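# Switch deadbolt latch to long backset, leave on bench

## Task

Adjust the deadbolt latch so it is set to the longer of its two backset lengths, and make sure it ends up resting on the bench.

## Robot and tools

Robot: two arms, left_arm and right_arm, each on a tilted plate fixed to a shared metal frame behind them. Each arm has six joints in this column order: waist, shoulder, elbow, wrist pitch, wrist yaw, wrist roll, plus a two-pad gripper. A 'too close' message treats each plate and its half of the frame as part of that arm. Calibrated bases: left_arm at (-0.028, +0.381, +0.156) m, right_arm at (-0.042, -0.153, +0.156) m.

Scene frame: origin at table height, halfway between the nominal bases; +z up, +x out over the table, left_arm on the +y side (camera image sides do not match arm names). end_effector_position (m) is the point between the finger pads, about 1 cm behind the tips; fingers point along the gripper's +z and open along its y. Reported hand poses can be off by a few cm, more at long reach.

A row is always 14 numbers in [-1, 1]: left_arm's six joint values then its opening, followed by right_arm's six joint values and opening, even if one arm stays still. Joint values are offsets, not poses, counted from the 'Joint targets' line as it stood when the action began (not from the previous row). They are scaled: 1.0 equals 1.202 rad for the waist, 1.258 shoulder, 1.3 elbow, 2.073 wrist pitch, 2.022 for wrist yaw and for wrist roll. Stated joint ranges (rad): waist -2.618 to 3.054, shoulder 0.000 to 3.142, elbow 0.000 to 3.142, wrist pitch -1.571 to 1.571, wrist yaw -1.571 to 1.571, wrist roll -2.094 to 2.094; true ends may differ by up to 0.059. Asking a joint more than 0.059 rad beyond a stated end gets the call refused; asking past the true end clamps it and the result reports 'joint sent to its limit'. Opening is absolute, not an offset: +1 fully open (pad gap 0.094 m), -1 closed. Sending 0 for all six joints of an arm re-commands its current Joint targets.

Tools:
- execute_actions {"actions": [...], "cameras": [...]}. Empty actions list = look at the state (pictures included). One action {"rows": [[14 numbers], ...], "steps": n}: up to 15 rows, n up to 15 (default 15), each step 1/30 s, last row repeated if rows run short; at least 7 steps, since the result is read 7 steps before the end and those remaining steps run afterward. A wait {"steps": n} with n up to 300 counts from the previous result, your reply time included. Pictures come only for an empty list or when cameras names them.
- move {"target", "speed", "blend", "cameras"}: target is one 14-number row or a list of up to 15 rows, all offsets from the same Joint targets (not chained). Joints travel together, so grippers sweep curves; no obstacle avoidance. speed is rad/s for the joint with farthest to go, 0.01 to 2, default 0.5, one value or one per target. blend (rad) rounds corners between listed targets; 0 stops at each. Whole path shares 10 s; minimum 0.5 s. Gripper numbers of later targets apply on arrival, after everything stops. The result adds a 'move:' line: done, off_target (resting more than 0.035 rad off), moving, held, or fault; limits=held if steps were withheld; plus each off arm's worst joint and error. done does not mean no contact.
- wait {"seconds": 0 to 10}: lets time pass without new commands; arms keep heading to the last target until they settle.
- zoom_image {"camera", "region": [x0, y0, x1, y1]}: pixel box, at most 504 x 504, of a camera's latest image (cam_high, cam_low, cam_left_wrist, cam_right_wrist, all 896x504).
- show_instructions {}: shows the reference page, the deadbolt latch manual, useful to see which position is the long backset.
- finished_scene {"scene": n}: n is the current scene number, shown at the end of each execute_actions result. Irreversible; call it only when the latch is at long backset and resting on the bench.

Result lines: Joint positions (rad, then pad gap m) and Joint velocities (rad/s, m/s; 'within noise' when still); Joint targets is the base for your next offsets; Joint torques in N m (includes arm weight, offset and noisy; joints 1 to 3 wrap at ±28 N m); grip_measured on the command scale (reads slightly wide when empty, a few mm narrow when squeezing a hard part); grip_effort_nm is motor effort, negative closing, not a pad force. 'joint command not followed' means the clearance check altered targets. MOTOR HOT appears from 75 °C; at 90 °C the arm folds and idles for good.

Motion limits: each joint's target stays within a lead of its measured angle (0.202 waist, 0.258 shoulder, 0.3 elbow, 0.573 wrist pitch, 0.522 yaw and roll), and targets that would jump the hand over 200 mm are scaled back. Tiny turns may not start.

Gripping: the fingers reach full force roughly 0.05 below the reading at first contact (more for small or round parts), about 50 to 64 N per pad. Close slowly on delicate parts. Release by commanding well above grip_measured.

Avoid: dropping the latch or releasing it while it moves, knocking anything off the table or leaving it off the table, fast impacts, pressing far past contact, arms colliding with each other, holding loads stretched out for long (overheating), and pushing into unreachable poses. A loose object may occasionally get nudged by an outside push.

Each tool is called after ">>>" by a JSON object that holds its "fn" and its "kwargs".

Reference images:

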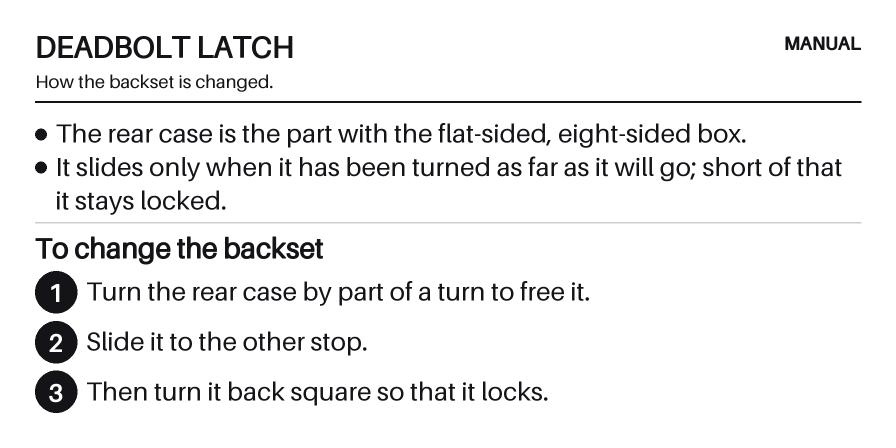

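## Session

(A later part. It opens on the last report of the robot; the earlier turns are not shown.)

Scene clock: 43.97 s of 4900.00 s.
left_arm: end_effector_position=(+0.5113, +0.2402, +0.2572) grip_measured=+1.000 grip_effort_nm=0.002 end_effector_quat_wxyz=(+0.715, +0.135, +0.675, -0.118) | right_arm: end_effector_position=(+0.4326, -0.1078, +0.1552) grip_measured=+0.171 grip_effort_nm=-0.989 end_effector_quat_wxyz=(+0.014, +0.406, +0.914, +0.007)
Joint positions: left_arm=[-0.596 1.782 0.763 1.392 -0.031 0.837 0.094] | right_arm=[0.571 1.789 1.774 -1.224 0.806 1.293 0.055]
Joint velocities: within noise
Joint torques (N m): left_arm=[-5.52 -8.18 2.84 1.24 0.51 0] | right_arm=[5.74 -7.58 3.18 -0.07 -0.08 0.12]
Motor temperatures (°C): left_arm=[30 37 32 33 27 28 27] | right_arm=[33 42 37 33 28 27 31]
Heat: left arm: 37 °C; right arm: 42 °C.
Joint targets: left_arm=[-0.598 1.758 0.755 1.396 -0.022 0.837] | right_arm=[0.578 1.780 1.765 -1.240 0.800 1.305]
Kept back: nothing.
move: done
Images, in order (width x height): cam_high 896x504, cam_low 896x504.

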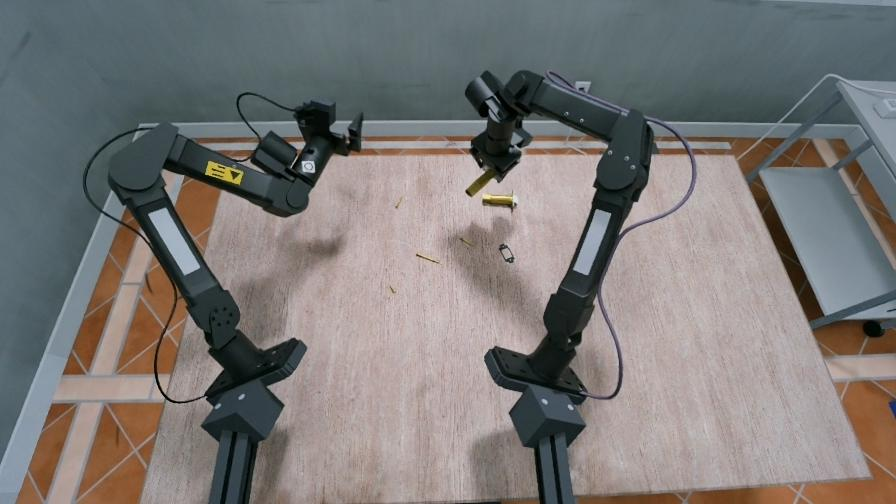

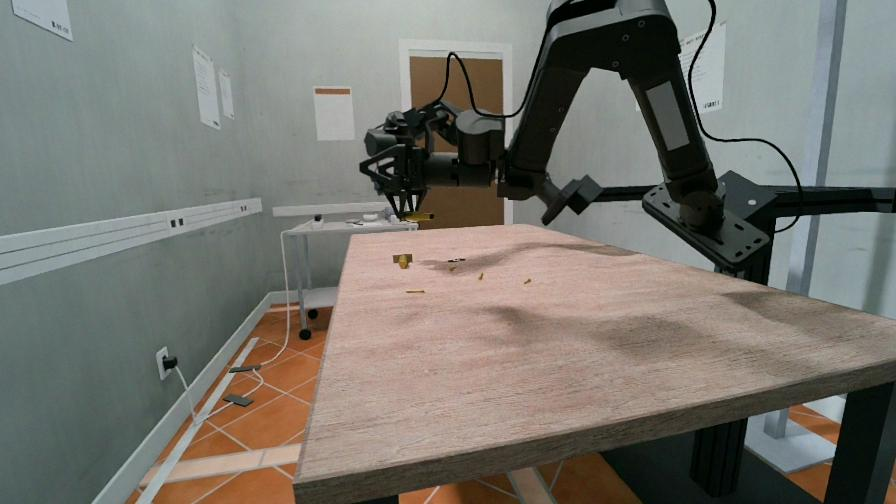

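>>> {"fn": "move", "kwargs": {"target": [[-0.2795,0.113,0.035,0,0,0,1,0,0,0,0,0,0,0.1],[-0.2795,0.572,0.2715,-0.0125,-0.032,-0.0025,1,0,0,0,0,0,0,0.1]], "speed": 0.6, "blend": [0.1,0]}}

Scene clock: 46.83 s of 4900.00 s.
left_arm: end_effector_position=(+0.3841, -0.0286, +0.2031) grip_measured=+1.000 grip_effort_nm=-0.002 end_effector_quat_wxyz=(+0.638, +0.287, +0.660, -0.274) | right_arm: end_effector_position=(+0.4324, -0.1078, +0.1552) grip_measured=+0.171 grip_effort_nm=-0.984 end_effector_quat_wxyz=(+0.014, +0.406, +0.914, +0.006)
Joint positions: left_arm=[-0.91 2.47 1.093 1.36 -0.095 0.837 0.094] | right_arm=[0.571 1.789 1.774 -1.225 0.806 1.294 0.055]
Joint velocities: within noise
Joint torques (N m): left_arm=[-10.21 -7.15 4.62 1.26 0.51 -0.04] | right_arm=[5.74 -7.54 3.14 -0.05 -0.08 0.11]
Motor temperatures (°C): left_arm=[31 37 31 33 27 28 27] | right_arm=[32 42 37 33 28 27 31]
Heat: left arm: 37 °C; right arm: 42 °C.
Joint targets: left_arm=[-0.934 2.477 1.108 1.370 -0.087 0.832] | right_arm=[0.578 1.780 1.765 -1.240 0.800 1.305]
Kept back: nothing.
move: done
camera_calibration:
cam_left_wrist: T_world_to_cam=[[-0.72623, -0.686798, -0.0299547, 0.266955], [-0.305268, 0.361224, -0.881095, 0.343586], [0.615955, -0.630734, -0.471989, -0.0730242], [0, 0, 0, 1]] pos_world=[0.343736, 0.0131738, 0.276262]
cam_right_wrist: T_world_to_cam=[[-0.748281, -0.66264, -0.0313711, 0.259429], [-0.614769, 0.674902, 0.408125, 0.31372], [-0.249267, 0.324678, -0.912387, 0.372896], [0, 0, 0, 1]] pos_world=[0.479942, -0.160893, 0.220328]

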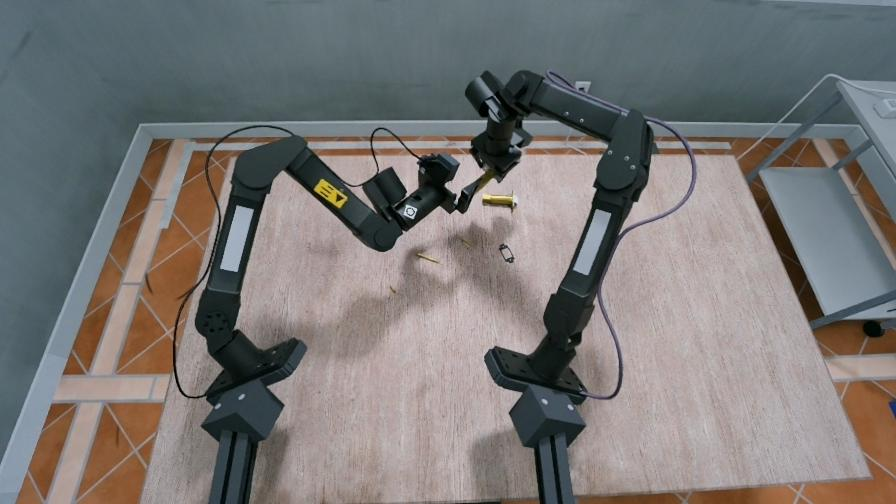

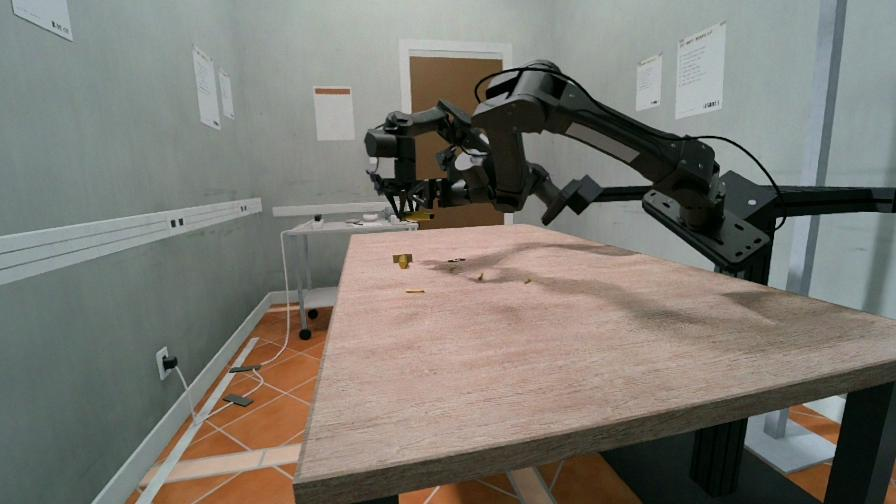

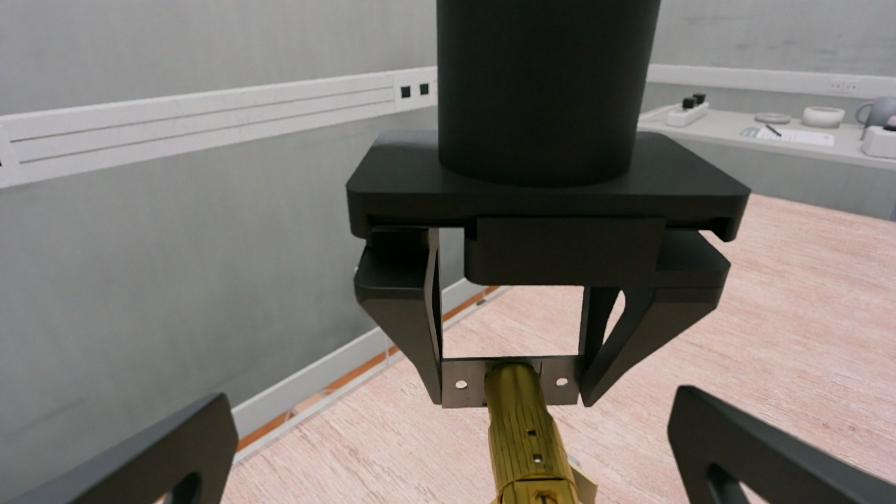

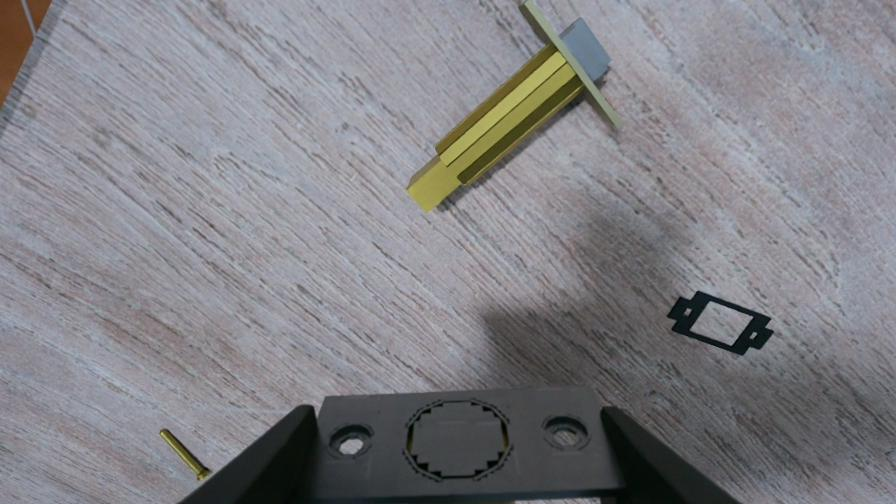

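>>> {"fn": "zoom_image", "kwargs": {"camera": "cam_left_wrist", "region": [420, 334, 640, 504]}}

Scaled by 2.291 from the camera's 896x504 image, which has a finer 1280x720 frame.

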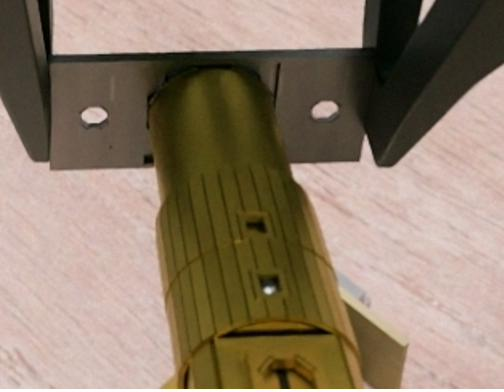

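>>> {"fn": "move", "kwargs": {"target": [[-0.035,0.062,0.04,0.0106,-0.0213,0,1,0,0,0,0,0,0,0.1],[0.0133,0.1184,0.0515,0.0371,0.0079,0,1,0,0,0,0,0,0,0.1]], "speed": 0.25, "blend": [0.02,0], "cameras": ["cam_left_wrist","cam_low"]}}

Scene clock: 51.17 s of 4900.00 s.
left_arm: end_effector_position=(+0.3640, -0.0521, +0.1785) grip_measured=+1.000 grip_effort_nm=-0.002 end_effector_quat_wxyz=(+0.638, +0.289, +0.658, -0.276) | right_arm: end_effector_position=(+0.4324, -0.1078, +0.1552) grip_measured=+0.171 grip_effort_nm=-0.984 end_effector_quat_wxyz=(+0.014, +0.406, +0.914, +0.006)
Joint positions: left_arm=[-0.912 2.613 1.16 1.432 -0.091 0.837 0.094] | right_arm=[0.571 1.789 1.774 -1.225 0.806 1.294 0.055]
Joint velocities: within noise
Joint torques (N m): left_arm=[-8.75 -7.01 4.3 1.31 0.62 -0.08] | right_arm=[5.74 -7.57 3.15 -0.05 -0.08 0.11]
Motor temperatures (°C): left_arm=[32 37 31 33 27 28 27] | right_arm=[32 42 37 33 28 27 31]
Heat: left arm: 37 °C; right arm: 42 °C.
Joint targets: left_arm=[-0.918 2.626 1.175 1.447 -0.071 0.832] | right_arm=[0.578 1.780 1.765 -1.240 0.800 1.305]
Kept back: nothing.
move: done
camera_calibration:
cam_left_wrist: T_world_to_cam=[[-0.730702, -0.682035, -0.0300554, 0.237363], [-0.301153, 0.361527, -0.882386, 0.323006], [0.612684, -0.63571, -0.469565, -0.0865714], [0, 0, 0, 1]] pos_world=[0.323757, -0.00991999, 0.251499]
Images, in order (width x height): cam_low 896x504, cam_left_wrist 896x504.

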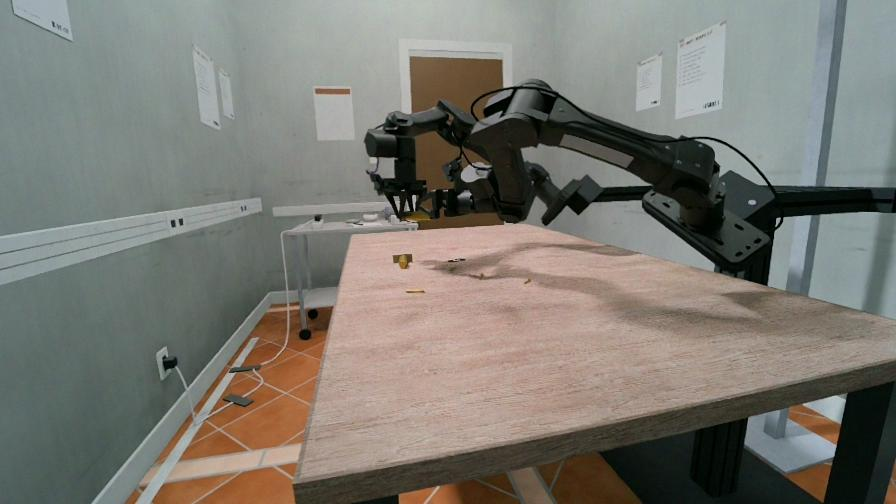

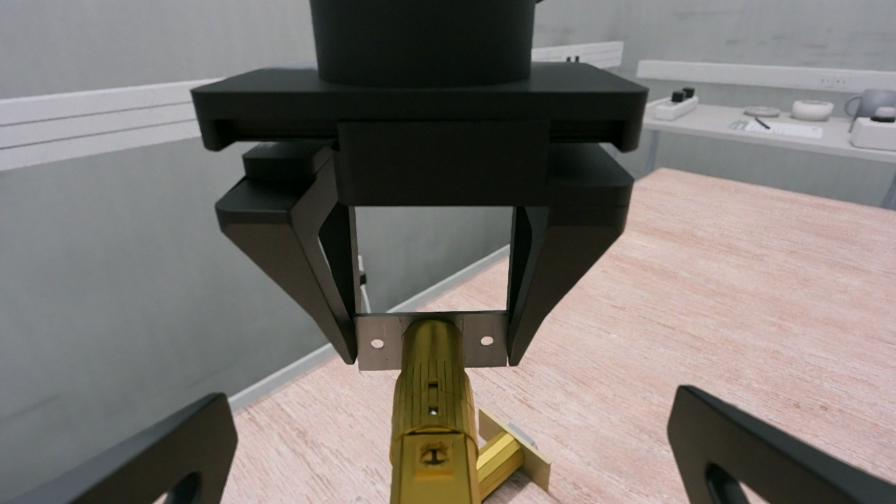

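>>> {"fn": "move", "kwargs": {"target": [0.0507,0.0644,0.0192,0.0207,0.0302,0,1,0,0,0,0,0,0,0.1], "speed": 0.1, "cameras": ["cam_left_wrist","cam_low"]}}

>>> {"fn": "zoom_image", "kwargs": {"camera": "cam_low", "region": [350, 130, 500, 240]}}

Scene clock: 53.47 s of 4900.00 s.
left_arm: end_effector_position=(+0.3612, -0.0521, +0.1449) grip_measured=+1.000 grip_effort_nm=-0.007 end_effector_quat_wxyz=(+0.636, +0.292, +0.658, -0.278) | right_arm: end_effector_position=(+0.4324, -0.1078, +0.1552) grip_measured=+0.171 grip_effort_nm=-0.989 end_effector_quat_wxyz=(+0.014, +0.407, +0.913, +0.006)
Joint positions: left_arm=[-0.854 2.69 1.186 1.475 -0.03 0.837 0.094] | right_arm=[0.571 1.789 1.774 -1.225 0.806 1.294 0.055]
Joint velocities: within noise
Joint torques (N m): left_arm=[-8.8 -6.72 3.86 1.3 0.6 -0.06] | right_arm=[5.71 -7.56 3.15 -0.05 -0.07 0.11]
Motor temperatures (°C): left_arm=[32 37 31 33 27 28 27] | right_arm=[32 42 37 33 28 27 31]
Heat: left arm: 37 °C; right arm: 42 °C.
Joint targets: left_arm=[-0.857 2.707 1.200 1.490 -0.010 0.832] | right_arm=[0.578 1.780 1.765 -1.240 0.800 1.305]
Kept back: nothing.
move: done
camera_calibration:
cam_left_wrist: T_world_to_cam=[[-0.735889, -0.676487, -0.0288586, 0.236346], [-0.301446, 0.365484, -0.880654, 0.292602], [0.606299, -0.639365, -0.472879, -0.0980211], [0, 0, 0, 1]] pos_world=[0.321558, -0.00972757, 0.21815]
Images, in order (width x height): cam_low 896x504, cam_left_wrist 896x504.

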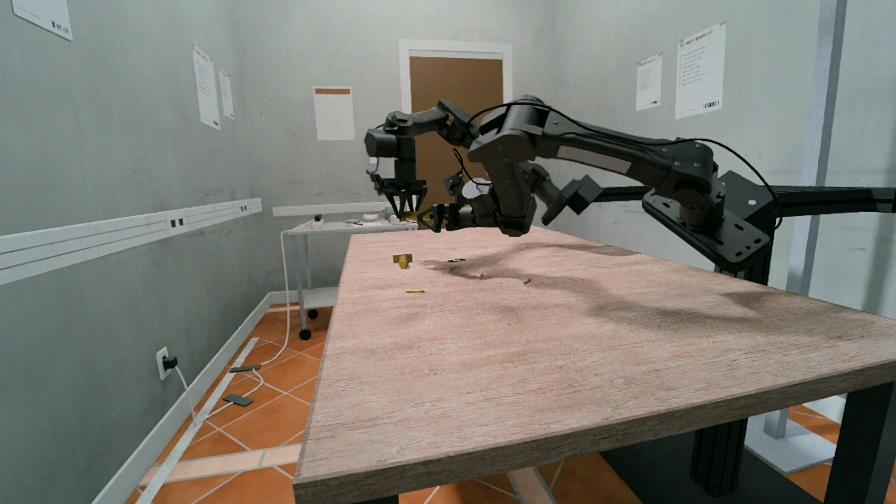

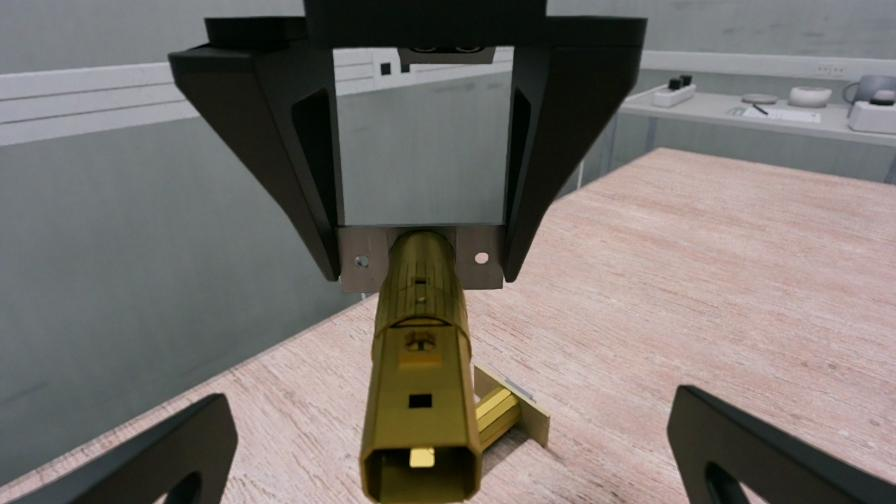

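Scaled by 3.360 from the camera's 896x504 image, which has a finer 1280x720 frame.

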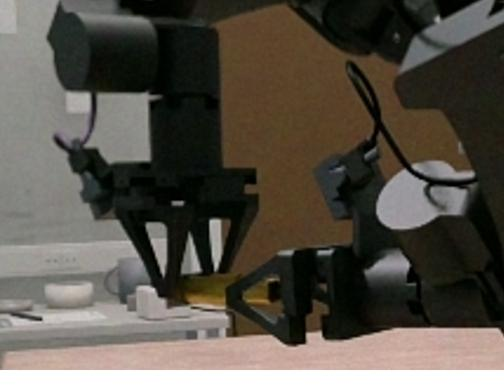

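>>> {"fn": "move", "kwargs": {"target": [-0.0154,0,0,0.0106,-0.0415,0,0.2,0,0,0,0,0,0,0.1], "speed": 0.15, "cameras": ["cam_left_wrist","cam_low"]}}

Scene clock: 55.93 s of 4900.00 s.
left_arm: end_effector_position=(+0.3700, -0.0431, +0.1392) grip_measured=+0.202 grip_effort_nm=-0.090 end_effector_quat_wxyz=(+0.632, +0.276, +0.679, -0.252) | right_arm: end_effector_position=(+0.4324, -0.1078, +0.1552) grip_measured=+0.171 grip_effort_nm=-0.989 end_effector_quat_wxyz=(+0.014, +0.407, +0.913, +0.006)
Joint positions: left_arm=[-0.854 2.69 1.186 1.498 -0.101 0.837 0.056] | right_arm=[0.571 1.789 1.774 -1.225 0.806 1.294 0.055]
Joint velocities: within noise
Joint torques (N m): left_arm=[-10.24 -6.61 3.92 1.32 0.5 -0.07] | right_arm=[5.74 -7.57 3.14 -0.05 -0.08 0.11]
Motor temperatures (°C): left_arm=[32 37 31 34 27 28 27] | right_arm=[32 42 37 33 28 27 31]
Heat: left arm: 37 °C; right arm: 42 °C.
Joint targets: left_arm=[-0.876 2.707 1.200 1.512 -0.093 0.832] | right_arm=[0.578 1.780 1.765 -1.240 0.800 1.305]
Kept back: nothing.
move: done
camera_calibration:
cam_left_wrist: T_world_to_cam=[[-0.69163, -0.721585, -0.0310388, 0.230767], [-0.346831, 0.369516, -0.862071, 0.301327], [0.633526, -0.585469, -0.505836, -0.103439], [0, 0, 0, 1]] pos_world=[0.329647, -0.00538732, 0.214605]
Images, in order (width x height): cam_low 896x504, cam_left_wrist 896x504.

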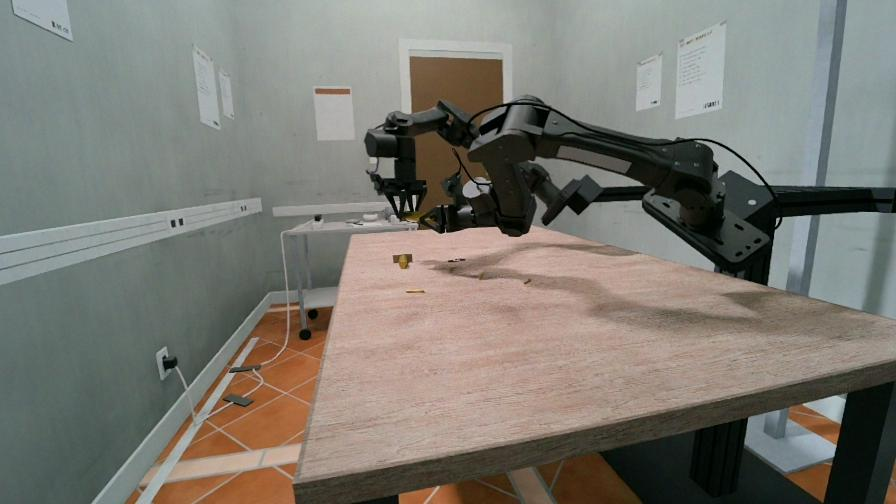

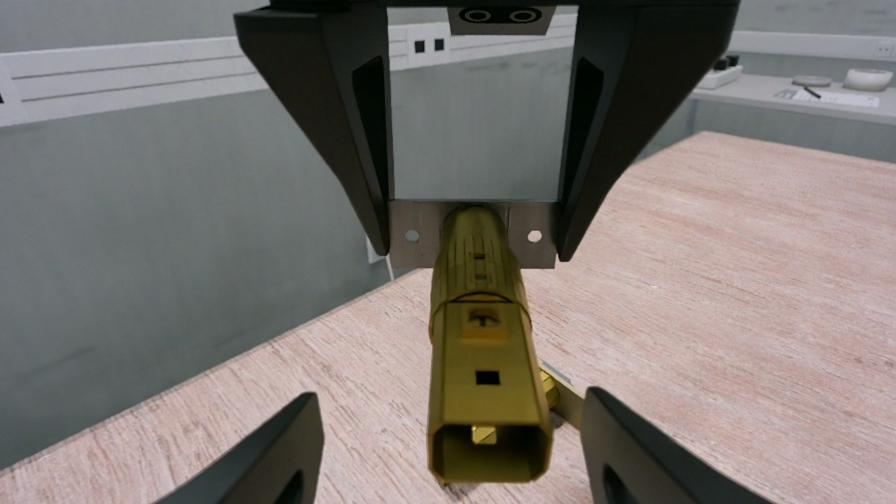

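>>> {"fn": "move", "kwargs": {"target": [-0.0260,0,0,0,-0.0145,0,0.0,0,0,0,0,0,0,0.1], "speed": 0.15, "cameras": ["cam_left_wrist"]}}

Scene clock: 57.53 s of 4900.00 s.
left_arm: end_effector_position=(+0.3665, -0.0460, +0.1445) grip_measured=+0.002 grip_effort_nm=-0.090 end_effector_quat_wxyz=(+0.631, +0.275, +0.682, -0.249) | right_arm: end_effector_position=(+0.4324, -0.1078, +0.1552) grip_measured=+0.171 grip_effort_nm=-0.989 end_effector_quat_wxyz=(+0.014, +0.407, +0.913, +0.006)
Joint positions: left_arm=[-0.874 2.69 1.186 1.498 -0.131 0.837 0.047] | right_arm=[0.571 1.789 1.774 -1.225 0.806 1.294 0.055]
Joint velocities: within noise
Joint torques (N m): left_arm=[-11.17 -6.78 3.97 1.3 0.44 -0.06] | right_arm=[5.74 -7.56 3.15 -0.05 -0.07 0.11]
Motor temperatures (°C): left_arm=[33 37 31 34 27 28 27] | right_arm=[32 42 37 33 28 27 31]
Heat: left arm: 37 °C; right arm: 42 °C.
Joint targets: left_arm=[-0.907 2.707 1.200 1.512 -0.123 0.832] | right_arm=[0.578 1.780 1.765 -1.240 0.800 1.305]
Kept back: nothing.
move: done
camera_calibration:
cam_left_wrist: T_world_to_cam=[[-0.687252, -0.725733, -0.0315576, 0.224678], [-0.352358, 0.371035, -0.859172, 0.30742], [0.635239, -0.579348, -0.510712, -0.0998606], [0, 0, 0, 1]] pos_world=[0.326168, -0.00886123, 0.220217]
Images, in order (width x height): cam_left_wrist 896x504.

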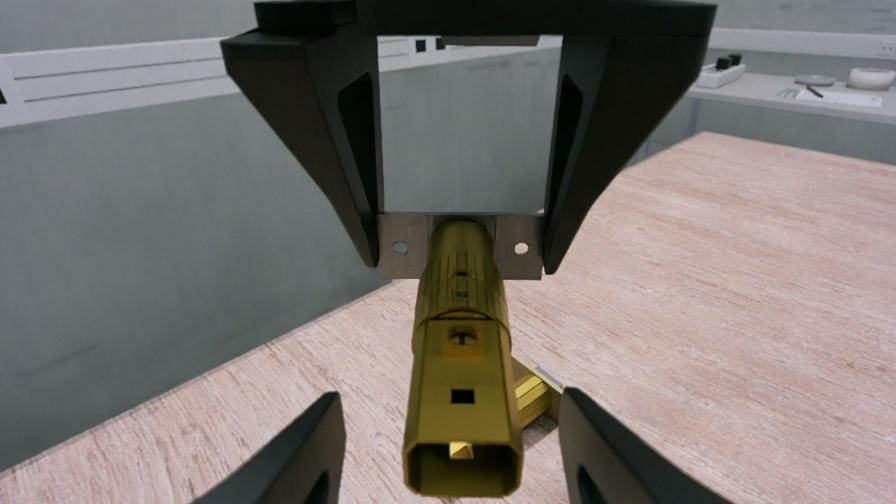

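>>> {"fn": "move", "kwargs": {"target": [[-0.0133,0,0,0,-0.006,0,-0.4,0,0,0,0,0,0,0.1]], "speed": 0.15, "cameras": ["cam_left_wrist"]}}

Scene clock: 58.60 s of 4900.00 s.
left_arm: end_effector_position=(+0.3634, -0.0486, +0.1490) grip_measured=-0.398 grip_effort_nm=-0.090 end_effector_quat_wxyz=(+0.631, +0.275, +0.681, -0.250) | right_arm: end_effector_position=(+0.4323, -0.1079, +0.1552) grip_measured=+0.171 grip_effort_nm=-0.984 end_effector_quat_wxyz=(+0.014, +0.406, +0.914, +0.006)
Joint positions: left_arm=[-0.889 2.69 1.186 1.498 -0.143 0.837 0.028] | right_arm=[0.571 1.789 1.774 -1.226 0.806 1.294 0.055]
Joint velocities: within noise
Joint torques (N m): left_arm=[-11.43 -6.69 4.08 1.28 0.48 -0.06] | right_arm=[5.74 -7.56 3.14 -0.04 -0.08 0.11]
Motor temperatures (°C): left_arm=[33 37 31 34 27 28 27] | right_arm=[32 42 37 33 28 27 31]
Heat: left arm: 37 °C; right arm: 42 °C.
Joint targets: left_arm=[-0.923 2.707 1.200 1.512 -0.135 0.832] | right_arm=[0.578 1.780 1.765 -1.240 0.800 1.305]
Kept back: nothing.
move: done
camera_calibration:
cam_left_wrist: T_world_to_cam=[[-0.68815, -0.724883, -0.0315316, 0.221142], [-0.351016, 0.370633, -0.859895, 0.310758], [0.63501, -0.580668, -0.509497, -0.0973179], [0, 0, 0, 1]] pos_world=[0.323058, -0.0113844, 0.224609]
Images, in order (width x height): cam_left_wrist 896x504.

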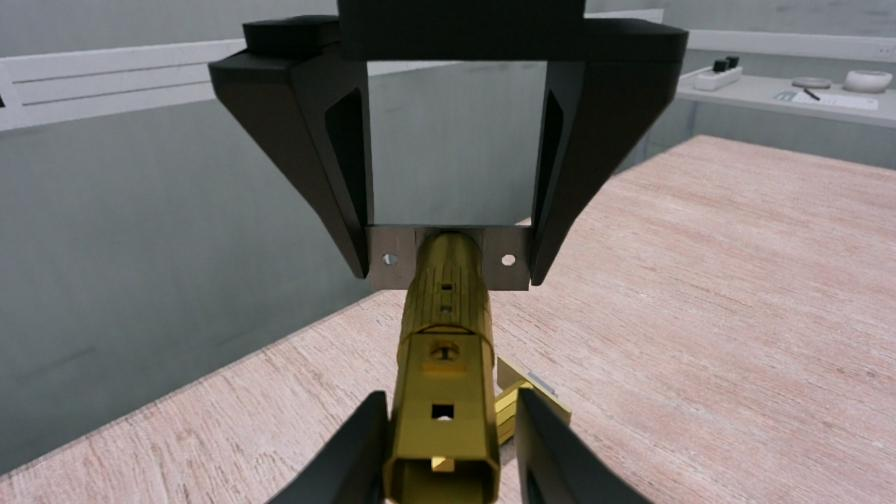

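>>> {"fn": "move", "kwargs": {"target": [[0.002,0,0,0,0,0,-0.52,0,0,0,0,0,0,0.1],[0.002,0,0,0,0,0,-0.58,0,0,0,0,0,0,0.1],[0.002,0,0,0,0,0,-0.75,0,0,0,0,0,0,0.1]], "speed": 0.15, "cameras": ["cam_left_wrist"]}}

Scene clock: 61.53 s of 4900.00 s.
left_arm: end_effector_position=(+0.3638, -0.0482, +0.1490) grip_measured=-0.533 grip_effort_nm=-1.023 end_effector_quat_wxyz=(+0.631, +0.274, +0.682, -0.249) | right_arm: end_effector_position=(+0.4319, -0.1081, +0.1552) grip_measured=+0.171 grip_effort_nm=-0.989 end_effector_quat_wxyz=(+0.013, +0.406, +0.914, +0.006)
Joint positions: left_arm=[-0.889 2.69 1.186 1.5 -0.145 0.837 0.022] | right_arm=[0.571 1.789 1.774 -1.228 0.806 1.294 0.055]
Joint velocities: within noise
Joint torques (N m): left_arm=[-11.1 -6.75 3.88 1.26 0.52 -0.05] | right_arm=[5.74 -7.54 3.14 -0.03 -0.07 0.11]
Motor temperatures (°C): left_arm=[33 37 31 34 27 28 27] | right_arm=[32 42 37 33 28 27 31]
Heat: left arm: 37 °C; right arm: 42 °C.
Joint targets: left_arm=[-0.920 2.707 1.200 1.512 -0.135 0.832] | right_arm=[0.578 1.780 1.765 -1.240 0.800 1.305]
Kept back: nothing.
move: done
camera_calibration:
cam_left_wrist: T_world_to_cam=[[-0.686229, -0.726702, -0.0315237, 0.220906], [-0.352427, 0.370085, -0.859553, 0.311137], [0.636306, -0.578741, -0.510073, -0.0976402], [0, 0, 0, 1]] pos_world=[0.323374, -0.0111228, 0.224599]
Images, in order (width x height): cam_left_wrist 896x504.

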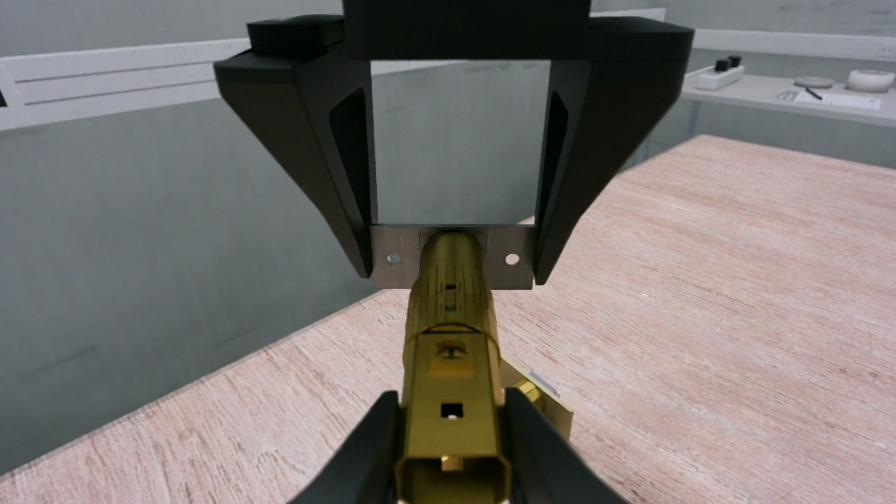

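>>> {"fn": "move", "kwargs": {"target": [0,0,0,0,0,0.15,-0.75,0,0,0,0,0,0,0.1], "speed": 0.3, "cameras": ["cam_left_wrist"]}}

Scene clock: 63.50 s of 4900.00 s.
left_arm: end_effector_position=(+0.3638, -0.0482, +0.1490) grip_measured=-0.533 grip_effort_nm=-1.023 end_effector_quat_wxyz=(+0.661, +0.370, +0.635, -0.154) | right_arm: end_effector_position=(+0.4319, -0.1081, +0.1552) grip_measured=+0.171 grip_effort_nm=-0.984 end_effector_quat_wxyz=(+0.013, +0.406, +0.914, +0.006)
Joint positions: left_arm=[-0.889 2.69 1.186 1.5 -0.145 1.128 0.022] | right_arm=[0.571 1.789 1.774 -1.228 0.806 1.295 0.055]
Joint velocities: within noise
Joint torques (N m): left_arm=[-11.15 -6.67 4.07 1.28 0.52 0.07] | right_arm=[5.75 -7.56 3.12 -0.02 -0.07 0.1]
Motor temperatures (°C): left_arm=[34 37 31 34 27 28 27] | right_arm=[32 42 37 33 28 27 31]
Heat: left arm: 37 °C; right arm: 42 °C.
Joint targets: left_arm=[-0.920 2.707 1.200 1.512 -0.135 1.135] | right_arm=[0.578 1.780 1.765 -1.240 0.800 1.305]
Kept back: nothing.
move: done
camera_calibration:
cam_left_wrist: T_world_to_cam=[[-0.667528, -0.67397, -0.316499, 0.259095], [-0.173435, 0.554116, -0.814172, 0.248133], [0.724104, -0.488591, -0.486778, -0.128704], [0, 0, 0, 1]] pos_world=[0.309184, -0.0257562, 0.221376]
Images, in order (width x height): cam_left_wrist 896x504.

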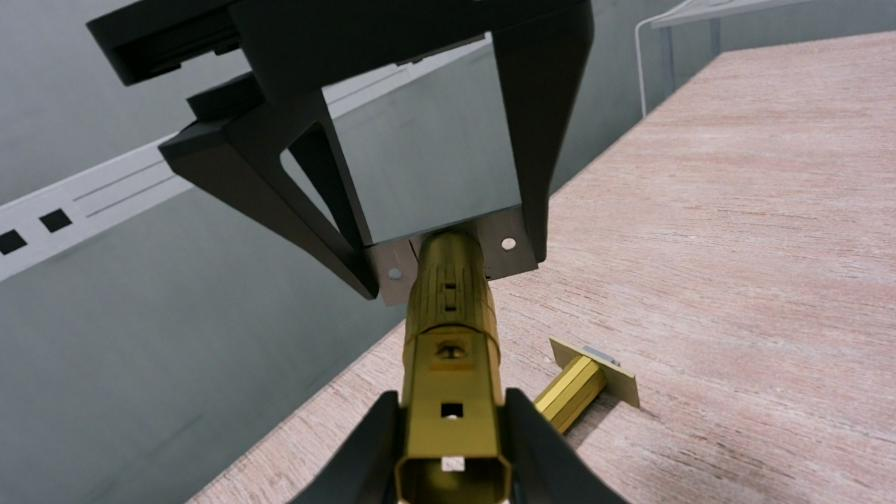

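>>> {"fn": "move", "kwargs": {"target": [0,0,0,0,0,0.2,-0.75,0,0,0,0,0,0,0.1], "speed": 0.4, "cameras": ["cam_left_wrist"]}}

Scene clock: 65.50 s of 4900.00 s.
left_arm: end_effector_position=(+0.3638, -0.0482, +0.1490) grip_measured=-0.533 grip_effort_nm=-1.028 end_effector_quat_wxyz=(+0.678, +0.491, +0.547, -0.018) | right_arm: end_effector_position=(+0.4318, -0.1080, +0.1552) grip_measured=+0.171 grip_effort_nm=-0.989 end_effector_quat_wxyz=(+0.013, +0.408, +0.913, +0.006)
Joint positions: left_arm=[-0.889 2.69 1.186 1.5 -0.145 1.535 0.022] | right_arm=[0.571 1.789 1.774 -1.228 0.805 1.299 0.055]
Joint velocities: within noise
Joint torques (N m): left_arm=[-10.99 -6.72 4 1.26 0.53 0.02] | right_arm=[5.72 -7.56 3.15 -0.02 -0.07 0.07]
Motor temperatures (°C): left_arm=[34 37 31 34 27 28 27] | right_arm=[32 42 37 33 28 27 31]
Heat: left arm: 37 °C; right arm: 42 °C.
Joint targets: left_arm=[-0.920 2.707 1.200 1.512 -0.135 1.540] | right_arm=[0.578 1.780 1.765 -1.240 0.800 1.305]
Kept back: nothing.
move: done
camera_calibration:
cam_left_wrist: T_world_to_cam=[[-0.548274, -0.5076, -0.664634, 0.275591], [0.0526129, 0.772222, -0.63317, 0.149452], [0.834642, -0.382119, -0.396683, -0.177205], [0, 0, 0, 1]] pos_world=[0.291139, -0.0432335, 0.207501]
Images, in order (width x height): cam_left_wrist 896x504.

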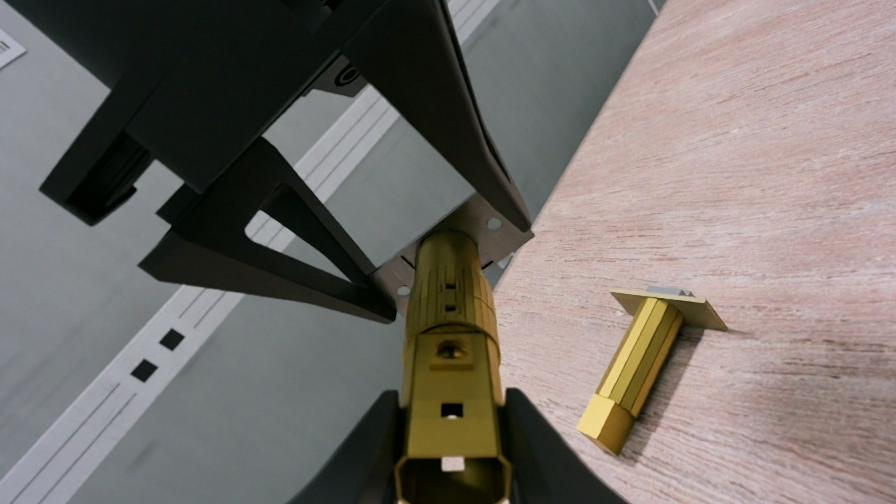

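>>> {"fn": "move", "kwargs": {"target": [0,0,0,0,0,0.17,-0.75,0,0,0,0,0,0,0.1], "speed": 0.35, "cameras": ["cam_left_wrist"]}}

Scene clock: 67.43 s of 4900.00 s.
left_arm: end_effector_position=(+0.3639, -0.0481, +0.1491) grip_measured=-0.533 grip_effort_nm=-1.023 end_effector_quat_wxyz=(+0.672, +0.576, +0.455, +0.098) | right_arm: end_effector_position=(+0.4318, -0.1080, +0.1552) grip_measured=+0.171 grip_effort_nm=-0.989 end_effector_quat_wxyz=(+0.013, +0.411, +0.911, +0.006)
Joint positions: left_arm=[-0.889 2.69 1.186 1.501 -0.145 1.878 0.022] | right_arm=[0.571 1.789 1.774 -1.228 0.805 1.306 0.055]
Joint velocities: within noise
Joint torques (N m): left_arm=[-11.08 -6.63 4.01 1.27 0.52 0.06] | right_arm=[5.72 -7.56 3.12 -0.02 -0.06 -0.02]
Motor temperatures (°C): left_arm=[34 37 31 34 27 28 27] | right_arm=[32 42 37 33 28 27 31]
Heat: left arm: 37 °C; right arm: 42 °C.
Joint targets: left_arm=[-0.920 2.707 1.200 1.512 -0.135 1.883] | right_arm=[0.578 1.780 1.765 -1.240 0.800 1.305]
Kept back: nothing.
move: done
camera_calibration:
cam_left_wrist: T_world_to_cam=[[-0.376201, -0.302253, -0.875852, 0.254533], [0.196984, 0.897593, -0.394365, 0.0673475], [0.905356, -0.320889, -0.278137, -0.217665], [0, 0, 0, 1]] pos_world=[0.279553, -0.0533637, 0.188952]
Images, in order (width x height): cam_left_wrist 896x504.

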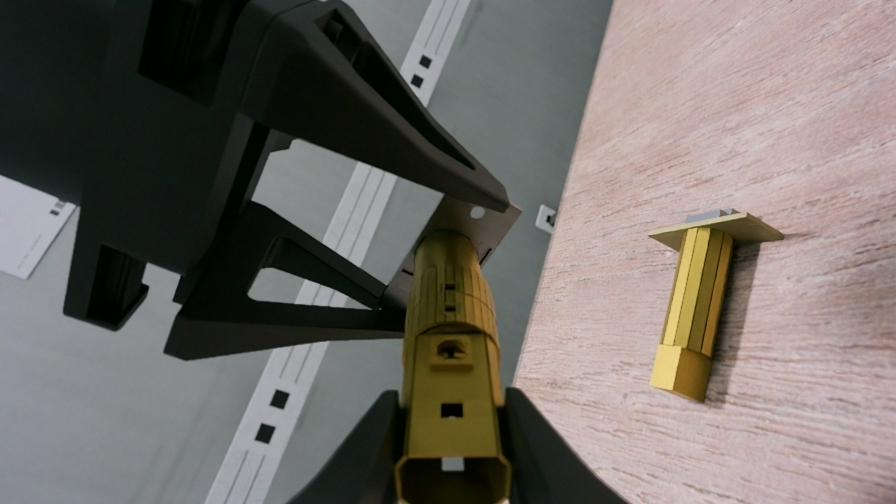

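>>> {"fn": "move", "kwargs": {"target": [0,0,0,0,0,0.09,-0.75,0,0,0,0,0,0,0.1], "speed": 0.3, "cameras": ["cam_left_wrist"]}}

Scene clock: 68.93 s of 4900.00 s.
left_arm: end_effector_position=(+0.3641, -0.0480, +0.1493) grip_measured=-0.533 grip_effort_nm=-1.023 end_effector_quat_wxyz=(+0.660, +0.615, +0.401, +0.159) | right_arm: end_effector_position=(+0.4320, -0.1079, +0.1552) grip_measured=+0.172 grip_effort_nm=-0.989 end_effector_quat_wxyz=(+0.013, +0.413, +0.911, +0.006)
Joint positions: left_arm=[-0.889 2.69 1.186 1.502 -0.145 2.06 0.022] | right_arm=[0.571 1.789 1.774 -1.227 0.805 1.309 0.055]
Joint velocities: within noise
Joint torques (N m): left_arm=[-11.06 -6.64 4.11 1.27 0.52 0.07] | right_arm=[5.72 -7.57 3.14 -0.03 -0.07 -0.05]
Motor temperatures (°C): left_arm=[34 37 31 34 27 28 28] | right_arm=[32 41 37 33 28 27 31]
Heat: left arm: 37 °C; right arm: 41 °C.
Joint targets: left_arm=[-0.920 2.707 1.200 1.512 -0.135 2.065] | right_arm=[0.578 1.780 1.765 -1.240 0.800 1.305]
Kept back: nothing.
move: done
camera_calibration:
cam_left_wrist: T_world_to_cam=[[-0.265388, -0.178139, -0.947542, 0.231115], [0.249331, 0.936671, -0.245928, 0.0279248], [0.931345, -0.301518, -0.204166, -0.23728], [0, 0, 0, 1]] pos_world=[0.275362, -0.0565301, 0.177414]
Images, in order (width x height): cam_left_wrist 896x504.

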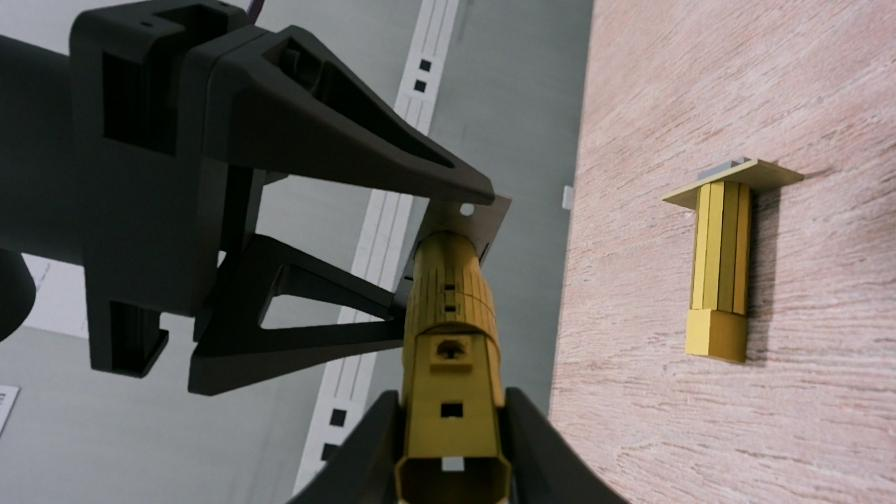

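>>> {"fn": "move", "kwargs": {"target": [[0,0,0,0,0,0,-0.1,0,0,0,0,0,0,0.1],[0,0,0,0,0,-0.777,-0.1,0,0,0,0,0,0,0.1]], "speed": 1.0, "cameras": ["cam_left_wrist"]}}

Scene clock: 72.63 s of 4900.00 s.
left_arm: end_effector_position=(+0.3641, -0.0479, +0.1492) grip_measured=-0.102 grip_effort_nm=0.105 end_effector_quat_wxyz=(+0.581, +0.155, +0.718, -0.351) | right_arm: end_effector_position=(+0.4316, -0.1079, +0.1552) grip_measured=+0.172 grip_effort_nm=-0.984 end_effector_quat_wxyz=(+0.012, +0.412, +0.911, +0.006)
Joint positions: left_arm=[-0.889 2.69 1.186 1.502 -0.145 0.501 0.042] | right_arm=[0.571 1.789 1.774 -1.229 0.804 1.309 0.055]
Joint velocities: within noise
Joint torques (N m): left_arm=[-11.02 -6.71 4.05 1.27 0.53 -0.08] | right_arm=[5.74 -7.57 3.15 -0.02 -0.05 -0.05]
Motor temperatures (°C): left_arm=[35 37 31 34 27 28 27] | right_arm=[32 41 37 33 28 27 31]
Heat: left arm: 37 °C; right arm: 41 °C.
Joint targets: left_arm=[-0.920 2.707 1.200 1.512 -0.135 0.494] | right_arm=[0.578 1.780 1.765 -1.240 0.800 1.305]
Kept back: nothing.
move: done
camera_calibration:
cam_left_wrist: T_world_to_cam=[[-0.634744, -0.712386, 0.299343, 0.153875], [-0.554352, 0.149933, -0.818666, 0.368228], [0.538325, -0.685585, -0.490081, -0.0699614], [0, 0, 0, 1]] pos_world=[0.339461, 0.00644435, 0.221107]
Images, in order (width x height): cam_left_wrist 896x504.

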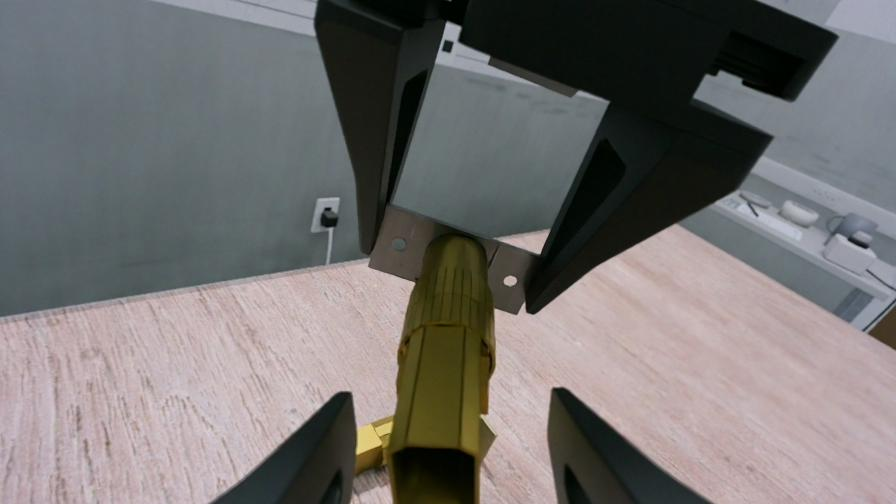

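>>> {"fn": "move", "kwargs": {"target": [[0.010,0,0,0,0.004,0,-0.55,0,0,0,0,0,0,0.1],[0.010,0,0,0,0.004,0,-0.66,0,0,0,0,0,0,0.1],[0.010,0,0,0,0.004,0,-0.85,0,0,0,0,0,0,0.1]], "speed": 0.3, "cameras": ["cam_left_wrist"]}}

>>> {"fn": "move", "kwargs": {"target": [0.0,0,0,0,0.0,0.22,-0.85,0,0,0,0,0,0,0.1], "speed": 0.4, "cameras": ["cam_left_wrist"]}}

Scene clock: 75.77 s of 4900.00 s.
left_arm: end_effector_position=(+0.3642, -0.0478, +0.1492) grip_measured=-0.636 grip_effort_nm=-1.028 end_effector_quat_wxyz=(+0.581, +0.155, +0.718, -0.351) | right_arm: end_effector_position=(+0.4308, -0.1083, +0.1551) grip_measured=+0.172 grip_effort_nm=-0.984 end_effector_quat_wxyz=(+0.011, +0.409, +0.912, +0.005)
Joint positions: left_arm=[-0.889 2.69 1.186 1.502 -0.146 0.5 0.017] | right_arm=[0.571 1.789 1.774 -1.233 0.804 1.306 0.055]
Joint velocities: within noise
Joint torques (N m): left_arm=[-10 -6.75 3.96 1.29 0.57 -0.08] | right_arm=[5.72 -7.57 3.14 0.02 -0.05 -0.01]
Motor temperatures (°C): left_arm=[35 37 31 34 27 28 27] | right_arm=[32 41 37 33 28 27 31]
Heat: left arm: 37 °C; right arm: 41 °C.
Joint targets: left_arm=[-0.908 2.707 1.200 1.512 -0.127 0.494] | right_arm=[0.578 1.780 1.765 -1.240 0.800 1.305]
Kept back: nothing.
move: done
camera_calibration:
cam_left_wrist: T_world_to_cam=[[-0.633913, -0.712827, 0.300053, 0.15361], [-0.555086, 0.149182, -0.818306, 0.368418], [0.538548, -0.68529, -0.490249, -0.069998], [0, 0, 0, 1]] pos_world=[0.339576, 0.00656684, 0.221071]
Images, in order (width x height): cam_left_wrist 896x504.

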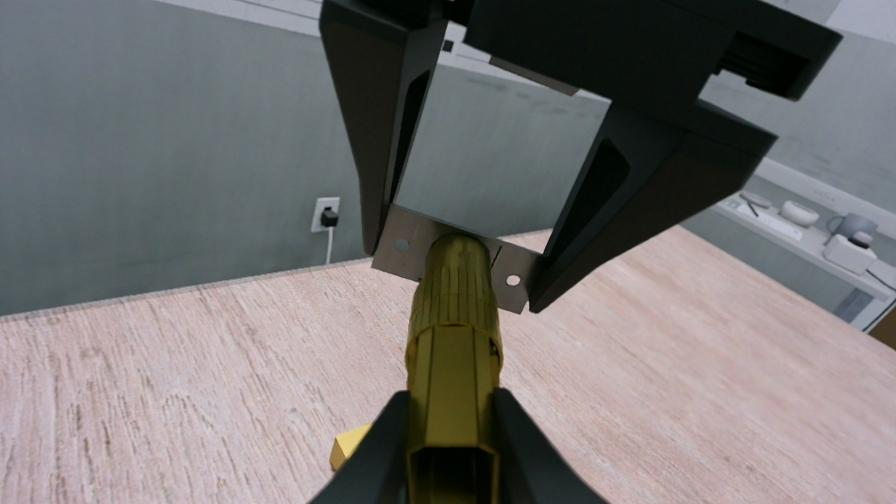

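Scene clock: 77.43 s of 4900.00 s.
left_arm: end_effector_position=(+0.3639, -0.0481, +0.1495) grip_measured=-0.636 grip_effort_nm=-1.023 end_effector_quat_wxyz=(+0.642, +0.301, +0.669, -0.223) | right_arm: end_effector_position=(+0.4308, -0.1083, +0.1551) grip_measured=+0.172 grip_effort_nm=-0.984 end_effector_quat_wxyz=(+0.011, +0.409, +0.912, +0.005)
Joint positions: left_arm=[-0.889 2.69 1.186 1.502 -0.143 0.917 0.017] | right_arm=[0.571 1.789 1.774 -1.233 0.804 1.306 0.055]
Joint velocities: within noise
Joint torques (N m): left_arm=[-10.03 -6.69 4.01 1.25 0.59 0.27] | right_arm=[5.71 -7.56 3.12 0.03 -0.05 -0.01]
Motor temperatures (°C): left_arm=[35 37 31 34 27 28 28] | right_arm=[32 41 37 33 28 27 31]
Heat: left arm: 37 °C; right arm: 41 °C.
Joint targets: left_arm=[-0.908 2.707 1.200 1.512 -0.127 0.939] | right_arm=[0.578 1.780 1.765 -1.240 0.800 1.305]
Kept back: nothing.
move: done
camera_calibration:
cam_left_wrist: T_world_to_cam=[[-0.686449, -0.718668, -0.110926, 0.233421], [-0.301675, 0.420243, -0.855797, 0.29498], [0.661649, -0.553997, -0.50528, -0.106164], [0, 0, 0, 1]] pos_world=[0.319463, -0.0150249, 0.224693]
Images, in order (width x height): cam_left_wrist 896x504.

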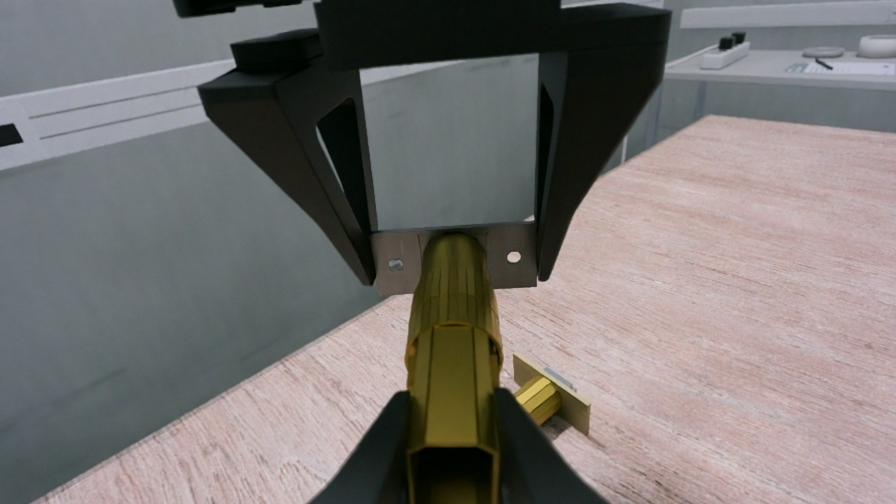

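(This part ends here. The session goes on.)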